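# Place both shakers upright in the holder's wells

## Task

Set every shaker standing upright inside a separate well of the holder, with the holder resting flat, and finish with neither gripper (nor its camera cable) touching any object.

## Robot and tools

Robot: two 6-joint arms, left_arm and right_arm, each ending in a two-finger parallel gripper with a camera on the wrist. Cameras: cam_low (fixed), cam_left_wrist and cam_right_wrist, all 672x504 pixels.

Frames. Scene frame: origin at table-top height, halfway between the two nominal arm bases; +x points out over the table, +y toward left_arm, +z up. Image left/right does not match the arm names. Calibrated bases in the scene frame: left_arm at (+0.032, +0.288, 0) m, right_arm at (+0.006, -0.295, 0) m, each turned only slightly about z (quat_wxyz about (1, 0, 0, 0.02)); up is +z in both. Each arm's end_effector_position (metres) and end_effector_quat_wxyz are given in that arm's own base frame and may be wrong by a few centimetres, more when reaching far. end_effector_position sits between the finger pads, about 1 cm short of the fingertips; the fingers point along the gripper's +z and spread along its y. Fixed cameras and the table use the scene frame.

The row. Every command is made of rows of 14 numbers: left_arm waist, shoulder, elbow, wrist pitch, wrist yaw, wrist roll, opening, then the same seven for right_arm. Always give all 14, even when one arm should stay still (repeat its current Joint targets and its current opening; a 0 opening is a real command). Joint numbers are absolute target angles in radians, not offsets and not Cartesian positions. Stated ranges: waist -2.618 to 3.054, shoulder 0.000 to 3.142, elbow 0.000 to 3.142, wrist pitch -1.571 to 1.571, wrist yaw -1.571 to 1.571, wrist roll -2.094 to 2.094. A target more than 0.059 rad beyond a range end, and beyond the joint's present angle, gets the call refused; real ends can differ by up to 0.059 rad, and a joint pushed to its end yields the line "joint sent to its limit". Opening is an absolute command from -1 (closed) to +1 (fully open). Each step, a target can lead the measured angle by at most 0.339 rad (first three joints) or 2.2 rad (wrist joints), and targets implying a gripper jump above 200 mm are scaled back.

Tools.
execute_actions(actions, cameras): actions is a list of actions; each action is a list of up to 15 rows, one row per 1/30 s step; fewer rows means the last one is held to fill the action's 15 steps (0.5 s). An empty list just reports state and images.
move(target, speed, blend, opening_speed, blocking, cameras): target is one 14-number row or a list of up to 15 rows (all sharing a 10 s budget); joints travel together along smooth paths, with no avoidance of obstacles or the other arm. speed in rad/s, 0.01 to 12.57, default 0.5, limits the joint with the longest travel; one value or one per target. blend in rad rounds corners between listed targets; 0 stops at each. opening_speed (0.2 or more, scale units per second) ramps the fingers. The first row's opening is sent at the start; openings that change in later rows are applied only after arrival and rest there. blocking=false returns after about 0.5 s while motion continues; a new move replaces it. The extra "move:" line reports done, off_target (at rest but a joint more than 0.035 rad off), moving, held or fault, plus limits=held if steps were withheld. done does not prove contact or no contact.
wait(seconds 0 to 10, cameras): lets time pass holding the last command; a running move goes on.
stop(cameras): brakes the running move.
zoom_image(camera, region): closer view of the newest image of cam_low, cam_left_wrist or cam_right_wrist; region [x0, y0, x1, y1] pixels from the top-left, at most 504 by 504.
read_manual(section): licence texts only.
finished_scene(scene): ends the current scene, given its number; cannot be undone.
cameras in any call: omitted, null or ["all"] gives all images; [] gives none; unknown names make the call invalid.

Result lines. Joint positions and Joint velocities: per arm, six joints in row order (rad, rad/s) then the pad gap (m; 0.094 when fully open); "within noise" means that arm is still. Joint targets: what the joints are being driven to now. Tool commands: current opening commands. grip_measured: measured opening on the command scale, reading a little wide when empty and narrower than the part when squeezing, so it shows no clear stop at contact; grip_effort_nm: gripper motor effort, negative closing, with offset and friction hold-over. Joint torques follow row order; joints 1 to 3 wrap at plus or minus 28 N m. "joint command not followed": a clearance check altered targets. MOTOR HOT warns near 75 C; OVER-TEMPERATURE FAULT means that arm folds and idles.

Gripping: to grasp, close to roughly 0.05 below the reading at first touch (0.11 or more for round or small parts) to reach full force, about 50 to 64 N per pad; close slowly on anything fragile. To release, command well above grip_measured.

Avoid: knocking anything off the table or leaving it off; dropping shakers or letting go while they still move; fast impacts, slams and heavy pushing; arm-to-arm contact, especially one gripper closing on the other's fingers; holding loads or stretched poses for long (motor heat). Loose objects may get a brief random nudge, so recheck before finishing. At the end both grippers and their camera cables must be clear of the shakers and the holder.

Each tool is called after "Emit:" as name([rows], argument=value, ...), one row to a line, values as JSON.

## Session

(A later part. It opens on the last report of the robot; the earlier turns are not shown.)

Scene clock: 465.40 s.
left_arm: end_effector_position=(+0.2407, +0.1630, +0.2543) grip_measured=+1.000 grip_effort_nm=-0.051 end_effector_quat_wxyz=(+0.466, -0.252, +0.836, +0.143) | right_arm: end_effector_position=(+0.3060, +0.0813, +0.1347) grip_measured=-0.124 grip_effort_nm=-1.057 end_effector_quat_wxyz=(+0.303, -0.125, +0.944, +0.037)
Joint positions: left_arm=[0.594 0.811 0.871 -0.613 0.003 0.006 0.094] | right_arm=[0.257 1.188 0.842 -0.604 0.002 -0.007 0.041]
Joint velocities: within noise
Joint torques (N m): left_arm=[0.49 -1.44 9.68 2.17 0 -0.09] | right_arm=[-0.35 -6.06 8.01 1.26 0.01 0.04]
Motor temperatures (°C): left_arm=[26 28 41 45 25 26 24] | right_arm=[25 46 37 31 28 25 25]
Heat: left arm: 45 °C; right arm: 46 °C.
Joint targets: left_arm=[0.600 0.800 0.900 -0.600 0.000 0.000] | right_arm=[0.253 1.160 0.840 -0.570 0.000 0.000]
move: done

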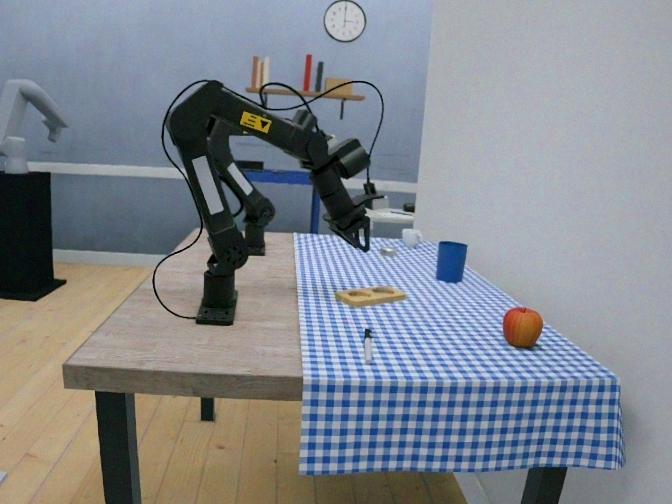

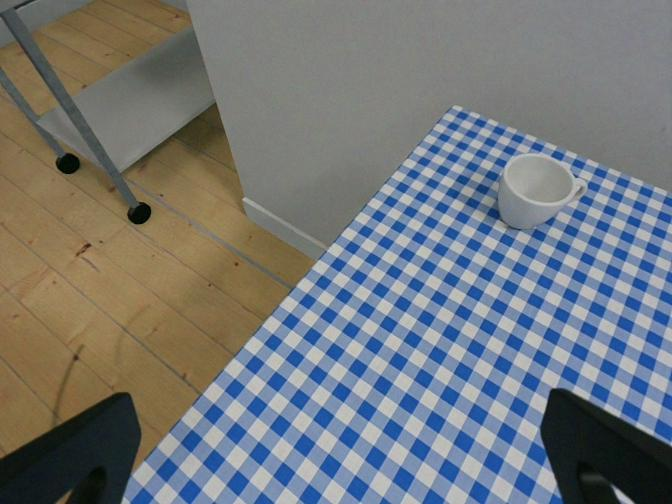

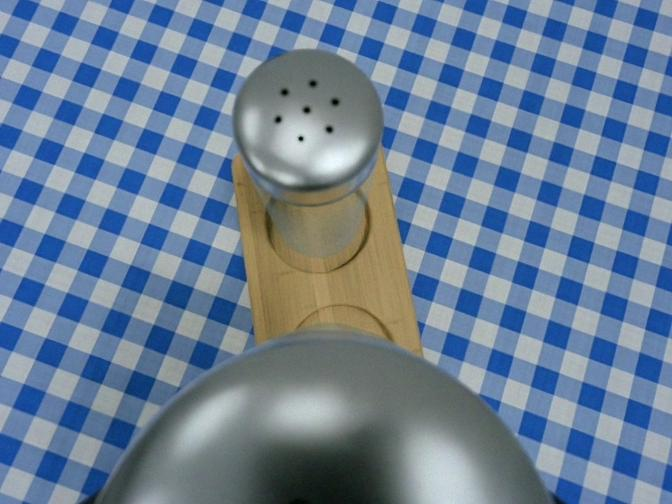

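Emit:
move(target=[0.6, 0.8, 0.9, -0.6, 0, 0, 1, 0.245, 1.2, 0.682, -0.34, 0, 0, -0.4], speed=0.25, cameras=["cam_right_wrist"])

Emit:
zoom_image(camera="cam_low", region=[310, 200, 430, 320])

Scene clock: 475.23 s.
left_arm: end_effector_position=(+0.2407, +0.1630, +0.2543) grip_measured=+1.000 grip_effort_nm=-0.042 end_effector_quat_wxyz=(+0.466, -0.252, +0.836, +0.143) | right_arm: end_effector_position=(+0.3125, +0.0815, +0.1031) grip_measured=-0.124 grip_effort_nm=-1.057 end_effector_quat_wxyz=(+0.331, -0.122, +0.935, +0.040)
Joint positions: left_arm=[0.594 0.811 0.871 -0.613 0.003 0.006 0.094] | right_arm=[0.253 1.198 0.685 -0.378 0.002 -0.007 0.041]
Joint velocities: within noise
Joint torques (N m): left_arm=[0.5 -1.46 9.66 2.17 0 -0.08] | right_arm=[-0.73 -3.71 7.83 1.35 0.01 0.04]
Motor temperatures (°C): left_arm=[26 28 41 45 25 26 24] | right_arm=[25 43 36 31 28 25 25]
Heat: left arm: 45 °C; right arm: 43 °C.
Joint targets: left_arm=[0.600 0.800 0.900 -0.600 0.000 0.000] | right_arm=[0.245 1.200 0.682 -0.340 0.000 0.000]
move: off_target (right_arm); right_arm: the wrist pitch is farthest, 0.038 rad from its target
Images, in order (width x height): cam_right_wrist 672x504.

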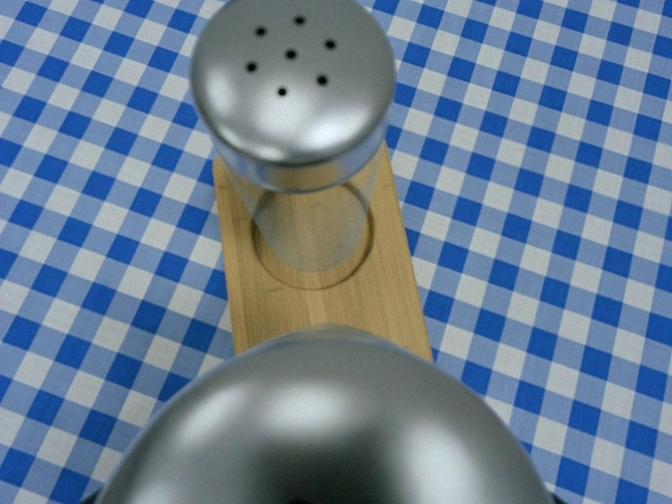

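This scene's latest camera images include none from cam_low. They are from: cam_right_wrist. cam_low's image comes with the result of a call that names it in "cameras".

Emit:
move(target=[0.6, 0.8, 0.9, -0.6, 0, 0, 1, 0.245, 1.238, 0.645, -0.288, 0, 0, -0.4], speed=0.1)

Emit:
zoom_image(camera="cam_low", region=[310, 200, 430, 320])

Scene clock: 491.90 s.
left_arm: end_effector_position=(+0.2407, +0.1630, +0.2543) grip_measured=+1.000 grip_effort_nm=-0.046 end_effector_quat_wxyz=(+0.466, -0.252, +0.836, +0.143) | right_arm: end_effector_position=(+0.3119, +0.0814, +0.0858) grip_measured=-0.124 grip_effort_nm=-1.053 end_effector_quat_wxyz=(+0.321, -0.123, +0.938, +0.039)
Joint positions: left_arm=[0.594 0.811 0.871 -0.613 0.003 0.006 0.094] | right_arm=[0.253 1.235 0.649 -0.325 0.002 -0.007 0.041]
Joint velocities: within noise
Joint torques (N m): left_arm=[0.49 -1.47 9.65 2.16 0 -0.09] | right_arm=[-0.75 -3.79 7.57 1.34 0.01 0.04]
Motor temperatures (°C): left_arm=[26 28 41 45 25 26 24] | right_arm=[25 39 35 32 28 25 25]
Heat: left arm: 45 °C; right arm: 39 °C.
Joint targets: left_arm=[0.600 0.800 0.900 -0.600 0.000 0.000] | right_arm=[0.245 1.238 0.645 -0.288 0.000 0.000]
move: off_target (right_arm); right_arm: the wrist pitch is farthest, 0.037 rad from its target

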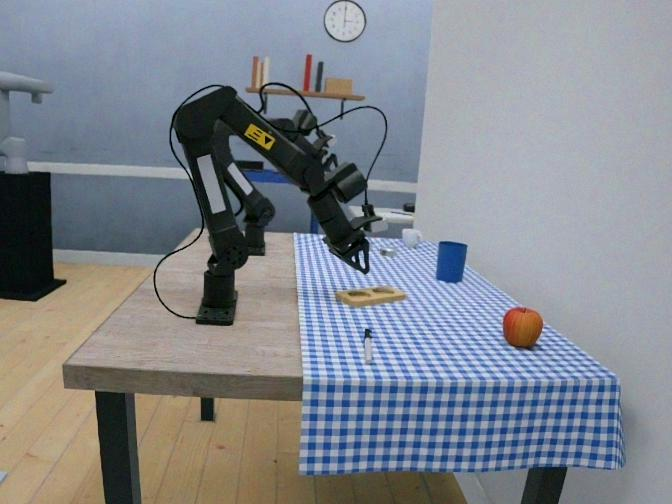

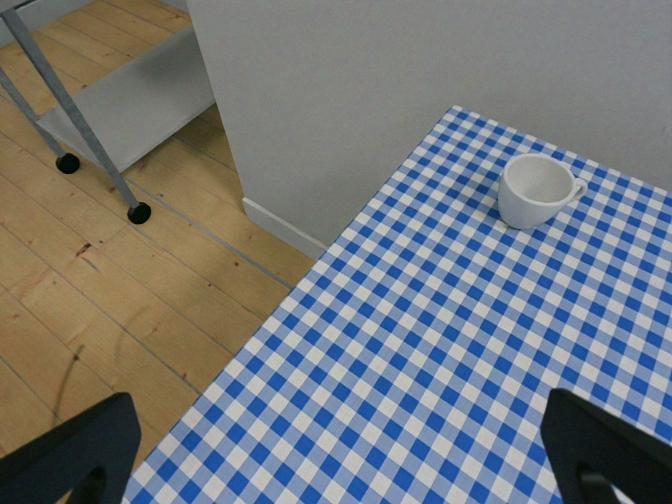

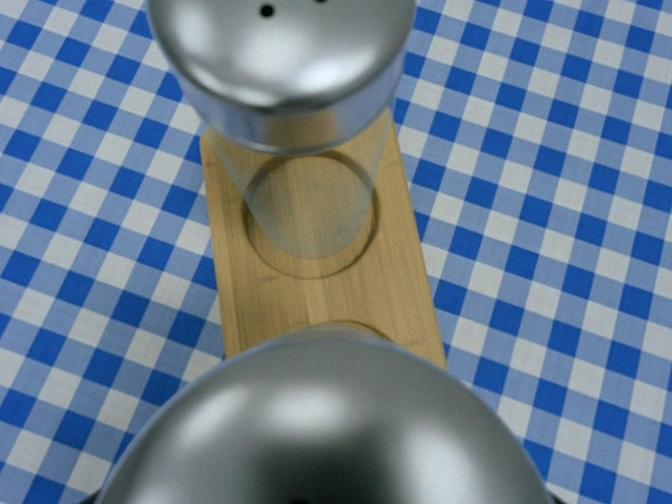

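Scaled by 4.200 from the camera's 672x504 image, which has a finer 960x720 frame.

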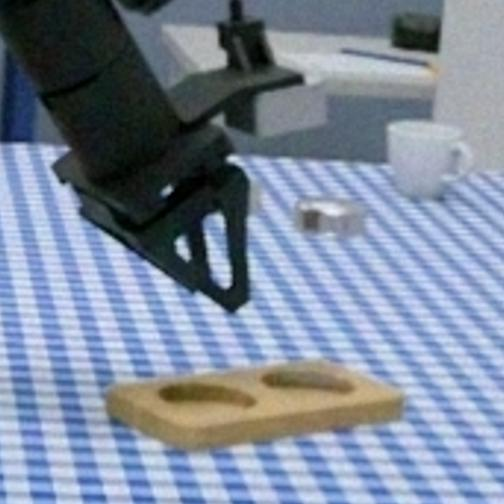

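Emit:
zoom_image(camera="cam_right_wrist", region=[220, 250, 460, 430])

Scaled by 2.100 from the camera's 672x504 image, which has a finer 960x720 frame.

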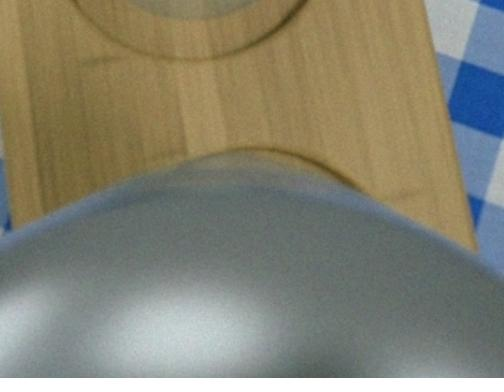

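Emit:
move(target=[0.6, 0.8, 0.9, -0.6, 0, 0, 1, 0.231, 1.219, 0.631, -0.29, 0, 0, -0.4], speed=0.1, cameras=["cam_right_wrist"])

Emit:
zoom_image(camera="cam_right_wrist", region=[220, 250, 460, 430])

Scene clock: 508.40 s.
left_arm: end_effector_position=(+0.2407, +0.1630, +0.2543) grip_measured=+1.000 grip_effort_nm=-0.046 end_effector_quat_wxyz=(+0.466, -0.252, +0.836, +0.143) | right_arm: end_effector_position=(+0.3098, +0.0762, +0.0811) grip_measured=-0.124 grip_effort_nm=-1.053 end_effector_quat_wxyz=(+0.316, -0.116, +0.941, +0.036)
Joint positions: left_arm=[0.594 0.811 0.871 -0.613 0.003 0.006 0.094] | right_arm=[0.239 1.235 0.636 -0.323 0.002 -0.007 0.041]
Joint velocities: within noise
Joint torques (N m): left_arm=[0.51 -1.46 9.68 2.17 -0.01 -0.08] | right_arm=[-0.73 -5.24 7.45 1.29 0.01 0.04]
Motor temperatures (°C): left_arm=[26 28 41 45 25 26 24] | right_arm=[25 38 35 33 28 25 25]
Heat: left arm: 45 °C; right arm: 38 °C.
Joint targets: left_arm=[0.600 0.800 0.900 -0.600 0.000 0.000] | right_arm=[0.231 1.219 0.631 -0.290 0.000 0.000]
move: done
Images, in order (width x height): cam_right_wrist 672x504.

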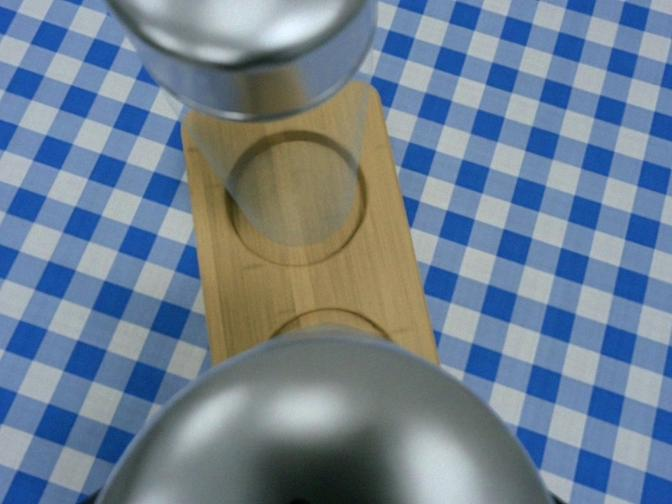

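Scaled by 2.100 from the camera's 672x504 image, which has a finer 960x720 frame.

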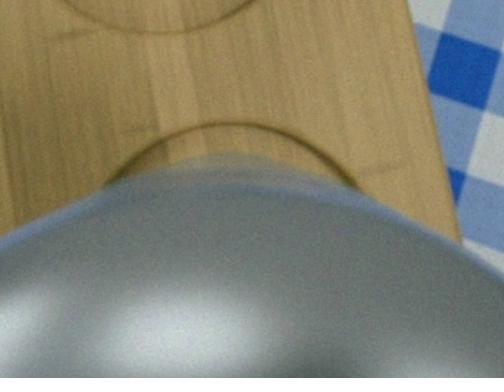

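Emit:
move(target=[0.6, 0.8, 0.9, -0.6, 0, 0, 1, 0.231, 1.228, 0.613, -0.26, 0, 0, -0.4], speed=0.1, cameras=["cam_right_wrist"])

Emit:
zoom_image(camera="cam_right_wrist", region=[220, 250, 460, 430])

Scene clock: 515.70 s.
left_arm: end_effector_position=(+0.2407, +0.1630, +0.2543) grip_measured=+1.000 grip_effort_nm=-0.042 end_effector_quat_wxyz=(+0.466, -0.252, +0.836, +0.143) | right_arm: end_effector_position=(+0.3099, +0.0762, +0.0781) grip_measured=-0.124 grip_effort_nm=-1.057 end_effector_quat_wxyz=(+0.320, -0.116, +0.939, +0.037)
Joint positions: left_arm=[0.594 0.811 0.871 -0.613 0.003 0.006 0.094] | right_arm=[0.239 1.235 0.618 -0.297 0.002 -0.007 0.041]
Joint velocities: within noise
Joint torques (N m): left_arm=[0.5 -1.44 9.65 2.16 0 -0.08] | right_arm=[-0.75 -4.49 7.41 1.37 0.01 0.04]
Motor temperatures (°C): left_arm=[26 28 41 46 25 26 24] | right_arm=[25 38 35 33 28 25 25]
Heat: left arm: 46 °C; right arm: 38 °C.
Joint targets: left_arm=[0.600 0.800 0.900 -0.600 0.000 0.000] | right_arm=[0.231 1.228 0.613 -0.260 0.000 0.000]
move: off_target (right_arm); right_arm: the wrist pitch is farthest, 0.037 rad from its target
Images, in order (width x height): cam_right_wrist 672x504.

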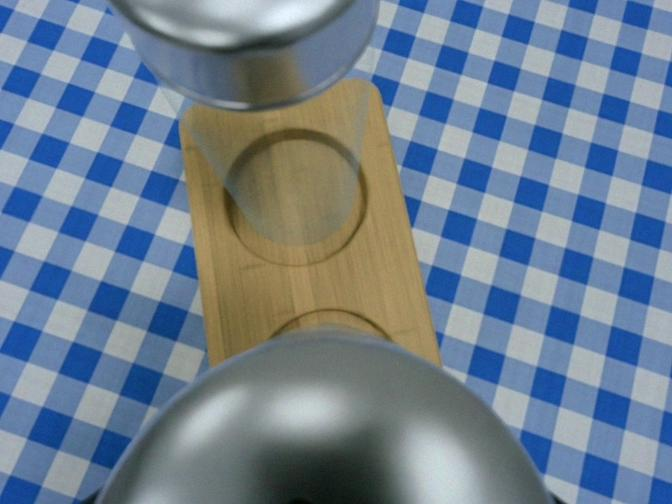

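Scaled by 2.100 from the camera's 672x504 image, which has a finer 960x720 frame.

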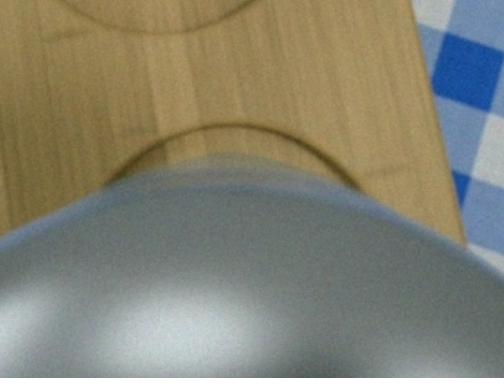

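Emit:
move(target=[0.6, 0.8, 0.9, -0.6, 0, 0, 1, 0.231, 1.237, 0.6, -0.235, 0, 0, -0.4], speed=0.1, cameras=["cam_right_wrist"])

Emit:
zoom_image(camera="cam_right_wrist", region=[220, 250, 460, 430])

Scene clock: 521.87 s.
left_arm: end_effector_position=(+0.2407, +0.1630, +0.2543) grip_measured=+1.000 grip_effort_nm=-0.046 end_effector_quat_wxyz=(+0.466, -0.252, +0.836, +0.143) | right_arm: end_effector_position=(+0.3108, +0.0765, +0.0768) grip_measured=-0.124 grip_effort_nm=-1.057 end_effector_quat_wxyz=(+0.326, -0.116, +0.938, +0.037)
Joint positions: left_arm=[0.594 0.811 0.871 -0.613 0.003 0.006 0.094] | right_arm=[0.239 1.235 0.605 -0.273 0.002 -0.007 0.041]
Joint velocities: within noise
Joint torques (N m): left_arm=[0.47 -1.43 9.69 2.17 0 -0.09] | right_arm=[-0.73 -3.81 7.38 1.34 0.01 0.04]
Motor temperatures (°C): left_arm=[26 28 41 46 25 26 24] | right_arm=[25 38 35 32 28 25 26]
Heat: left arm: 46 °C; right arm: 38 °C.
Joint targets: left_arm=[0.600 0.800 0.900 -0.600 0.000 0.000] | right_arm=[0.231 1.237 0.600 -0.235 0.000 0.000]
move: off_target (right_arm); right_arm: the wrist pitch is farthest, 0.038 rad from its target
Images, in order (width x height): cam_right_wrist 672x504.

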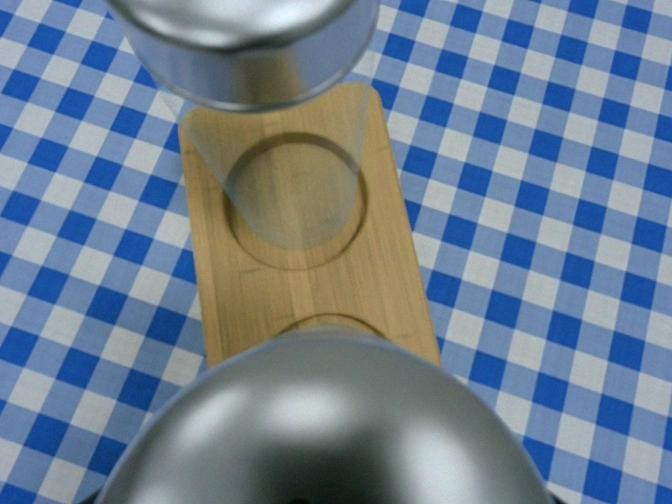

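Scaled by 2.100 from the camera's 672x504 image, which has a finer 960x720 frame.

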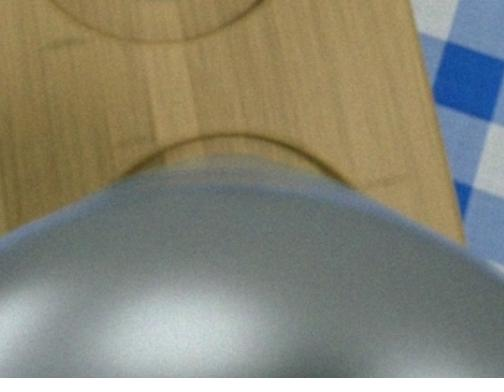

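Emit:
move(target=[0.6, 0.8, 0.9, -0.6, 0, 0, 1, 0.231, 1.252, 0.597, -0.237, 0, 0, -0.4], speed=0.1, cameras=["cam_right_wrist"])

Emit:
zoom_image(camera="cam_right_wrist", region=[220, 250, 460, 430])

Scene clock: 530.43 s.
left_arm: end_effector_position=(+0.2407, +0.1630, +0.2543) grip_measured=+1.000 grip_effort_nm=-0.046 end_effector_quat_wxyz=(+0.466, -0.252, +0.836, +0.143) | right_arm: end_effector_position=(+0.3106, +0.0764, +0.0732) grip_measured=-0.124 grip_effort_nm=-1.053 end_effector_quat_wxyz=(+0.320, -0.116, +0.939, +0.037)
Joint positions: left_arm=[0.594 0.811 0.871 -0.613 0.003 0.006 0.094] | right_arm=[0.239 1.248 0.605 -0.271 0.002 -0.007 0.041]
Joint velocities: within noise
Joint torques (N m): left_arm=[0.51 -1.46 9.63 2.16 0 -0.08] | right_arm=[-0.75 -3.71 7.08 1.31 0.01 0.04]
Motor temperatures (°C): left_arm=[26 28 41 46 25 26 24] | right_arm=[25 38 34 32 28 25 26]
Heat: left arm: 46 °C; right arm: 38 °C.
Joint targets: left_arm=[0.600 0.800 0.900 -0.600 0.000 0.000] | right_arm=[0.231 1.252 0.597 -0.237 0.000 0.000]
move: done
Images, in order (width x height): cam_right_wrist 672x504.

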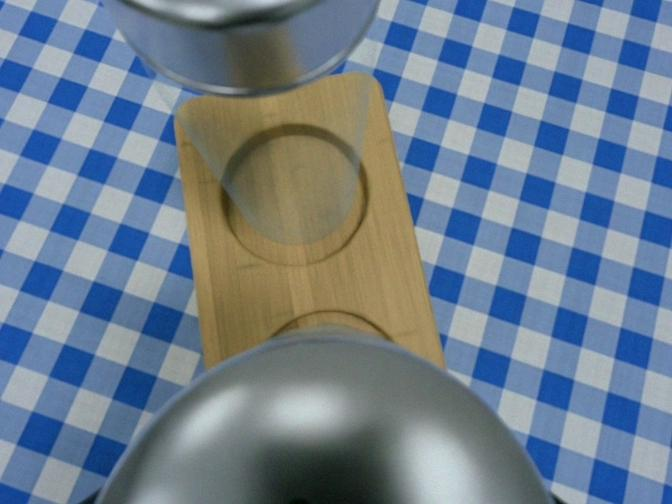

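Scaled by 2.100 from the camera's 672x504 image, which has a finer 960x720 frame.

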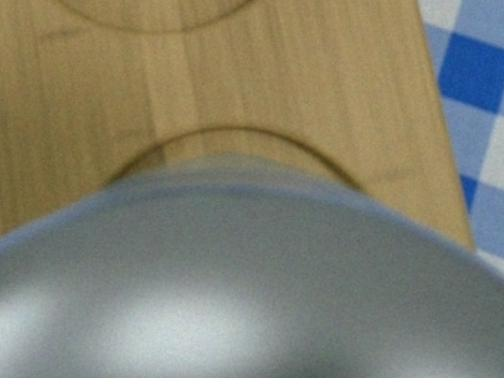

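Emit:
move(target=[0.6, 0.8, 0.9, -0.6, 0, 0, 1, 0.231, 1.261, 0.588, -0.222, 0, 0, -0.4], speed=0.1, cameras=["cam_right_wrist"])

Emit:
zoom_image(camera="cam_right_wrist", region=[220, 250, 460, 430])

Scene clock: 540.40 s.
left_arm: end_effector_position=(+0.2407, +0.1630, +0.2543) grip_measured=+1.000 grip_effort_nm=-0.046 end_effector_quat_wxyz=(+0.466, -0.252, +0.836, +0.143) | right_arm: end_effector_position=(+0.3112, +0.0765, +0.0708) grip_measured=-0.124 grip_effort_nm=-1.057 end_effector_quat_wxyz=(+0.321, -0.116, +0.939, +0.037)
Joint positions: left_arm=[0.594 0.811 0.871 -0.613 0.003 0.006 0.094] | right_arm=[0.239 1.255 0.598 -0.256 0.002 -0.007 0.041]
Joint velocities: within noise
Joint torques (N m): left_arm=[0.51 -1.47 9.68 2.16 0 -0.09] | right_arm=[-0.73 -3.56 6.86 1.28 0.01 0.04]
Motor temperatures (°C): left_arm=[26 28 41 46 25 26 24] | right_arm=[25 37 34 32 28 25 26]
Heat: left arm: 46 °C; right arm: 37 °C.
Joint targets: left_arm=[0.600 0.800 0.900 -0.600 0.000 0.000] | right_arm=[0.231 1.261 0.588 -0.222 0.000 0.000]
move: done
Images, in order (width x height): cam_right_wrist 672x504.

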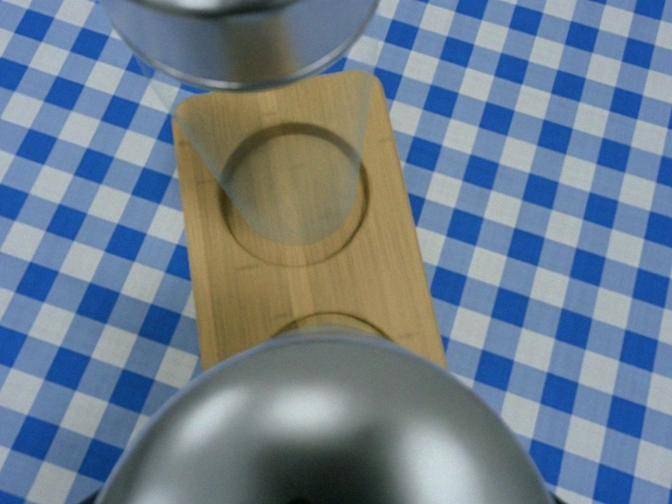

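Scaled by 2.100 from the camera's 672x504 image, which has a finer 960x720 frame.

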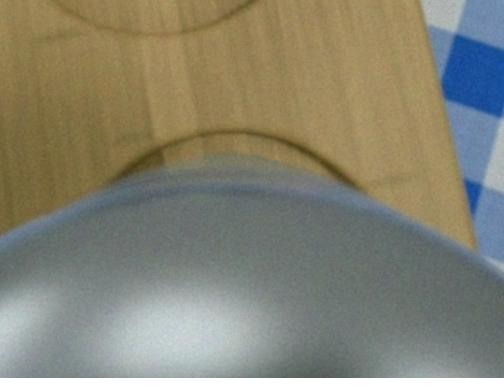

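Emit:
move(target=[0.6, 0.8, 0.9, -0.6, 0, 0, 1, 0.231, 1.265, 0.577, -0.208, 0, 0, -0.4], speed=0.1, cameras=["cam_right_wrist"])

Emit:
zoom_image(camera="cam_right_wrist", region=[220, 250, 460, 430])

Scene clock: 548.63 s.
left_arm: end_effector_position=(+0.2407, +0.1630, +0.2543) grip_measured=+1.000 grip_effort_nm=-0.046 end_effector_quat_wxyz=(+0.466, -0.252, +0.836, +0.143) | right_arm: end_effector_position=(+0.3130, +0.0770, +0.0707) grip_measured=-0.124 grip_effort_nm=-1.057 end_effector_quat_wxyz=(+0.328, -0.116, +0.937, +0.037)
Joint positions: left_arm=[0.594 0.811 0.871 -0.613 0.003 0.006 0.094] | right_arm=[0.239 1.255 0.588 -0.232 0.002 -0.007 0.041]
Joint velocities: within noise
Joint torques (N m): left_arm=[0.49 -1.44 9.68 2.16 0 -0.08] | right_arm=[-0.73 -3.32 6.72 1.2 0.01 0.04]
Motor temperatures (°C): left_arm=[26 28 42 46 25 26 24] | right_arm=[25 37 34 32 28 25 26]
Heat: left arm: 46 °C; right arm: 37 °C.
Joint targets: left_arm=[0.600 0.800 0.900 -0.600 0.000 0.000] | right_arm=[0.231 1.265 0.577 -0.208 0.000 0.000]
move: done
Images, in order (width x height): cam_right_wrist 672x504.

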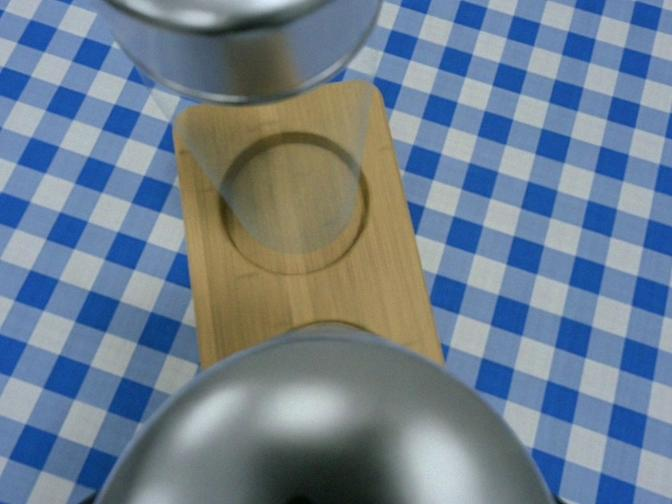

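Scaled by 2.100 from the camera's 672x504 image, which has a finer 960x720 frame.

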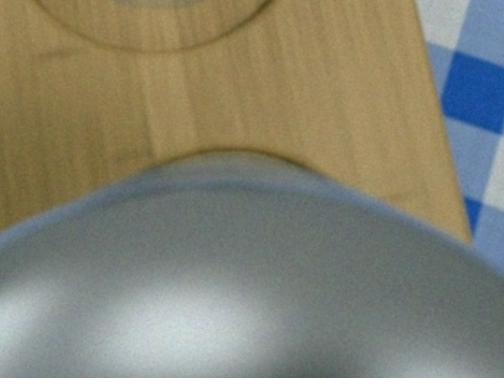

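Emit:
move(target=[0.6, 0.8, 0.9, -0.6, 0, 0, 1, 0.231, 1.27, 0.574, -0.222, 0, 0, -0.4], speed=0.1, cameras=["cam_right_wrist","cam_low"])

Emit:
zoom_image(camera="cam_right_wrist", region=[220, 250, 460, 430])

Emit:
zoom_image(camera="cam_low", region=[320, 220, 420, 320])

Scene clock: 558.07 s.
left_arm: end_effector_position=(+0.2407, +0.1630, +0.2544) grip_measured=+1.000 grip_effort_nm=-0.046 end_effector_quat_wxyz=(+0.466, -0.252, +0.836, +0.143) | right_arm: end_effector_position=(+0.3129, +0.0770, +0.0703) grip_measured=-0.124 grip_effort_nm=-1.053 end_effector_quat_wxyz=(+0.327, -0.116, +0.937, +0.037)
Joint positions: left_arm=[0.594 0.811 0.871 -0.612 0.003 0.006 0.094] | right_arm=[0.239 1.256 0.588 -0.231 0.002 -0.007 0.041]
Joint velocities: within noise
Joint torques (N m): left_arm=[0.51 -1.46 9.66 2.16 0.01 -0.09] | right_arm=[-0.75 -3.03 6.46 1.09 0 0.04]
Motor temperatures (°C): left_arm=[26 28 42 46 25 26 24] | right_arm=[25 37 34 32 28 25 26]
Heat: left arm: 46 °C; right arm: 37 °C.
Joint targets: left_arm=[0.600 0.800 0.900 -0.600 0.000 0.000] | right_arm=[0.231 1.270 0.574 -0.222 0.000 0.000]
move: done
Images, in order (width x height): cam_low 672x504, cam_right_wrist 672x504.

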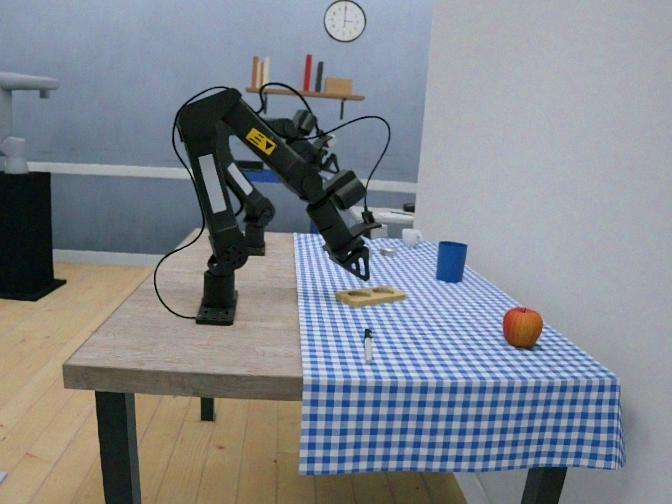

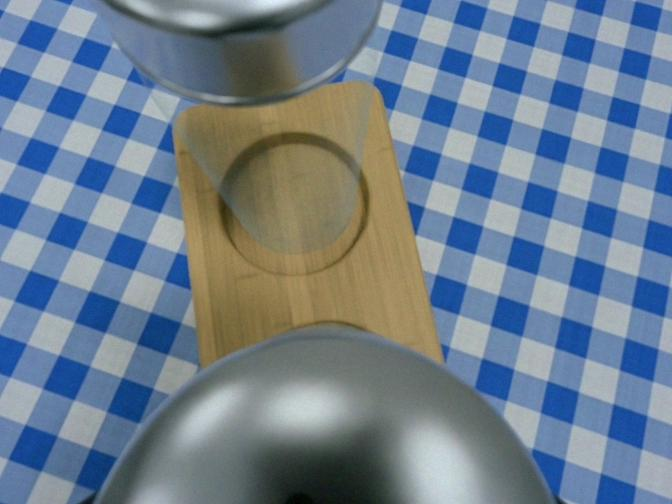

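Scaled by 2.100 from the camera's 672x504 image, which has a finer 960x720 frame.

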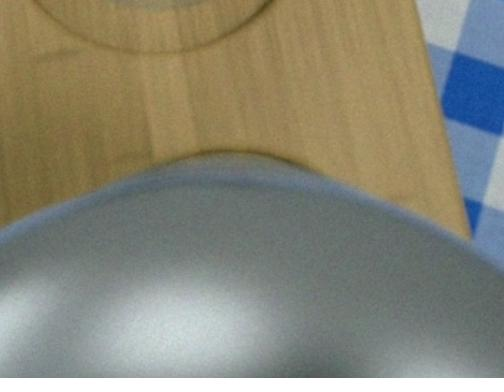

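Scaled by 5.040 from the camera's 672x504 image, which has a finer 960x720 frame.

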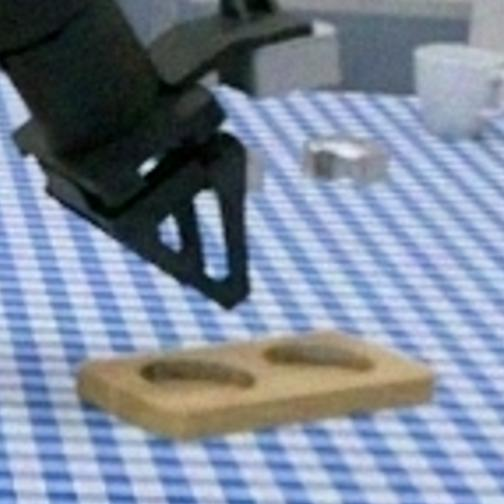

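Emit:
move(target=[0.6, 0.8, 0.9, -0.6, 0, 0, 1, 0.233, 1.26, 0.58, -0.22, 0, 0, 0.9], opening_speed=0.4, cameras=["cam_right_wrist","cam_low"])

Scene clock: 567.23 s.
left_arm: end_effector_position=(+0.2407, +0.1630, +0.2544) grip_measured=+1.000 grip_effort_nm=-0.051 end_effector_quat_wxyz=(+0.466, -0.252, +0.836, +0.143) | right_arm: end_effector_position=(+0.3130, +0.0770, +0.0704) grip_measured=+0.899 grip_effort_nm=0.051 end_effector_quat_wxyz=(+0.327, -0.116, +0.937, +0.037)
Joint positions: left_arm=[0.594 0.811 0.871 -0.612 0.003 0.006 0.094] | right_arm=[0.239 1.256 0.588 -0.231 0.002 -0.007 0.089]
Joint velocities: within noise
Joint torques (N m): left_arm=[0.5 -1.47 9.68 2.15 0 -0.08] | right_arm=[-0.55 -3.77 7.01 1.1 0.01 0.04]
Motor temperatures (°C): left_arm=[26 28 42 46 25 26 24] | right_arm=[25 37 34 32 28 25 26]
Heat: left arm: 46 °C; right arm: 37 °C.
Joint targets: left_arm=[0.600 0.800 0.900 -0.600 0.000 0.000] | right_arm=[0.233 1.260 0.580 -0.220 0.000 0.000]
move: done
Images, in order (width x height): cam_low 672x504, cam_right_wrist 672x504.

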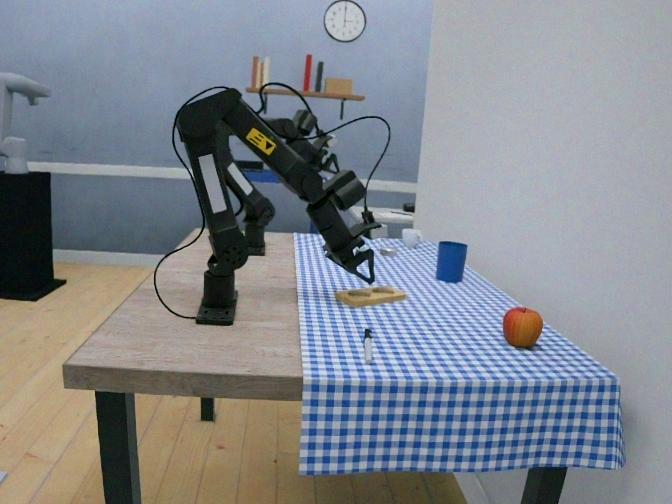

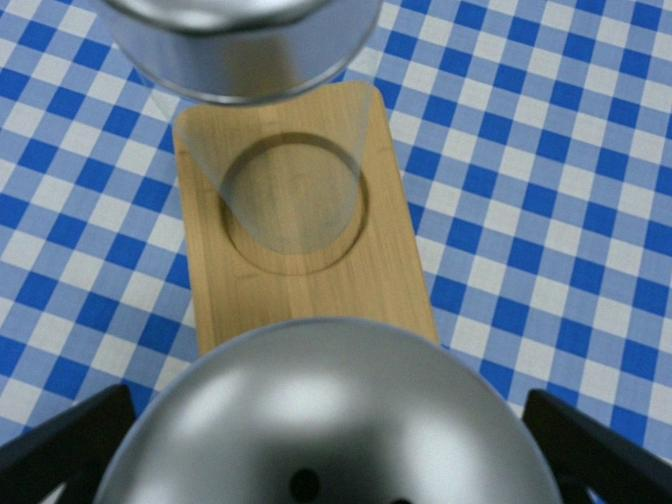

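Emit:
move([
  [0.6, 0.8, 0.9, -0.6, 0, 0, 1, 0.236, 0.945, 0.69, -0.644, 0, 0, 0.9],
  [0.6, 0.8, 0.9, -0.6, 0, 0, 1, 0.236, 0.8, 0.8, -0.7, 0, 0, 0.9],
], speed=[0.25,0.6], cameras=["cam_right_wrist","cam_low"])

Emit:
zoom_image(camera="cam_low", region=[320, 220, 420, 320])

Scene clock: 580.53 s.
left_arm: end_effector_position=(+0.2407, +0.1630, +0.2544) grip_measured=+1.000 grip_effort_nm=-0.046 end_effector_quat_wxyz=(+0.466, -0.252, +0.836, +0.143) | right_arm: end_effector_position=(+0.2656, +0.0654, +0.2071) grip_measured=+0.899 grip_effort_nm=0.051 end_effector_quat_wxyz=(+0.422, -0.111, +0.898, +0.048)
Joint positions: left_arm=[0.594 0.811 0.871 -0.612 0.003 0.006 0.094] | right_arm=[0.239 0.803 0.792 -0.681 0.002 -0.007 0.089]
Joint velocities: within noise
Joint torques (N m): left_arm=[0.51 -1.47 9.66 2.17 0 -0.08] | right_arm=[-0.27 -1.1 9.13 1.06 0.01 0.04]
Motor temperatures (°C): left_arm=[26 28 42 46 25 26 24] | right_arm=[25 37 34 32 28 25 25]
Heat: left arm: 46 °C; right arm: 37 °C.
Joint targets: left_arm=[0.600 0.800 0.900 -0.600 0.000 0.000] | right_arm=[0.236 0.800 0.800 -0.700 0.000 0.000]
move: done
Images, in order (width x height): cam_low 672x504, cam_right_wrist 672x504.

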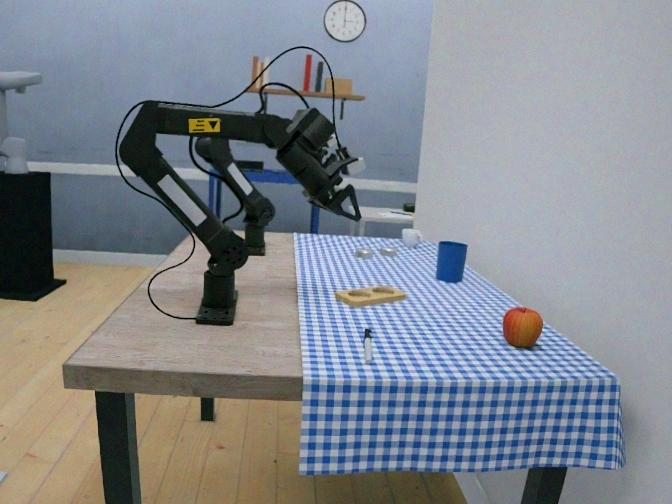

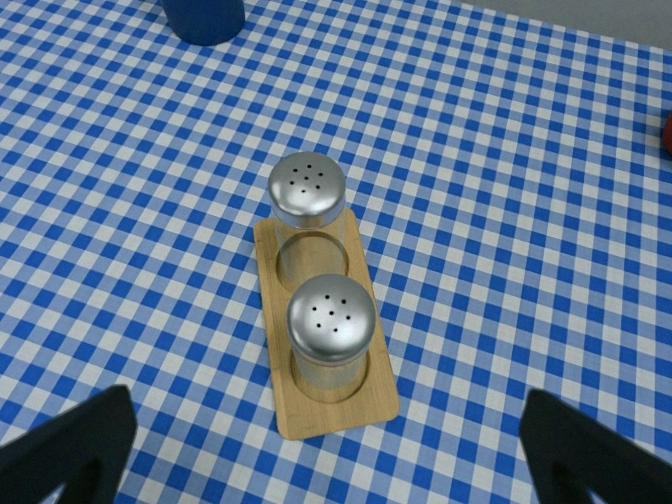

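Scaled by 5.040 from the camera's 672x504 image, which has a finer 960x720 frame.

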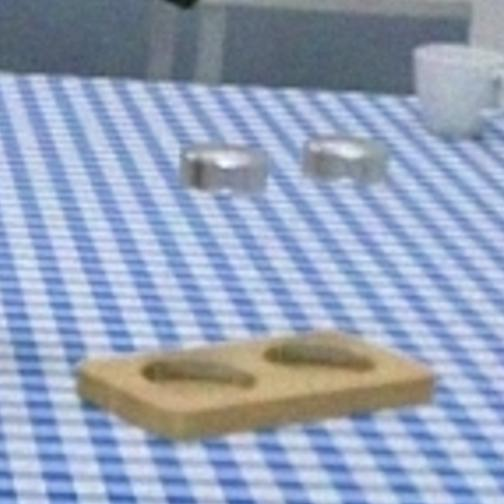

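Emit:
finished_scene(scene=1)

The scene is finished: the task was done.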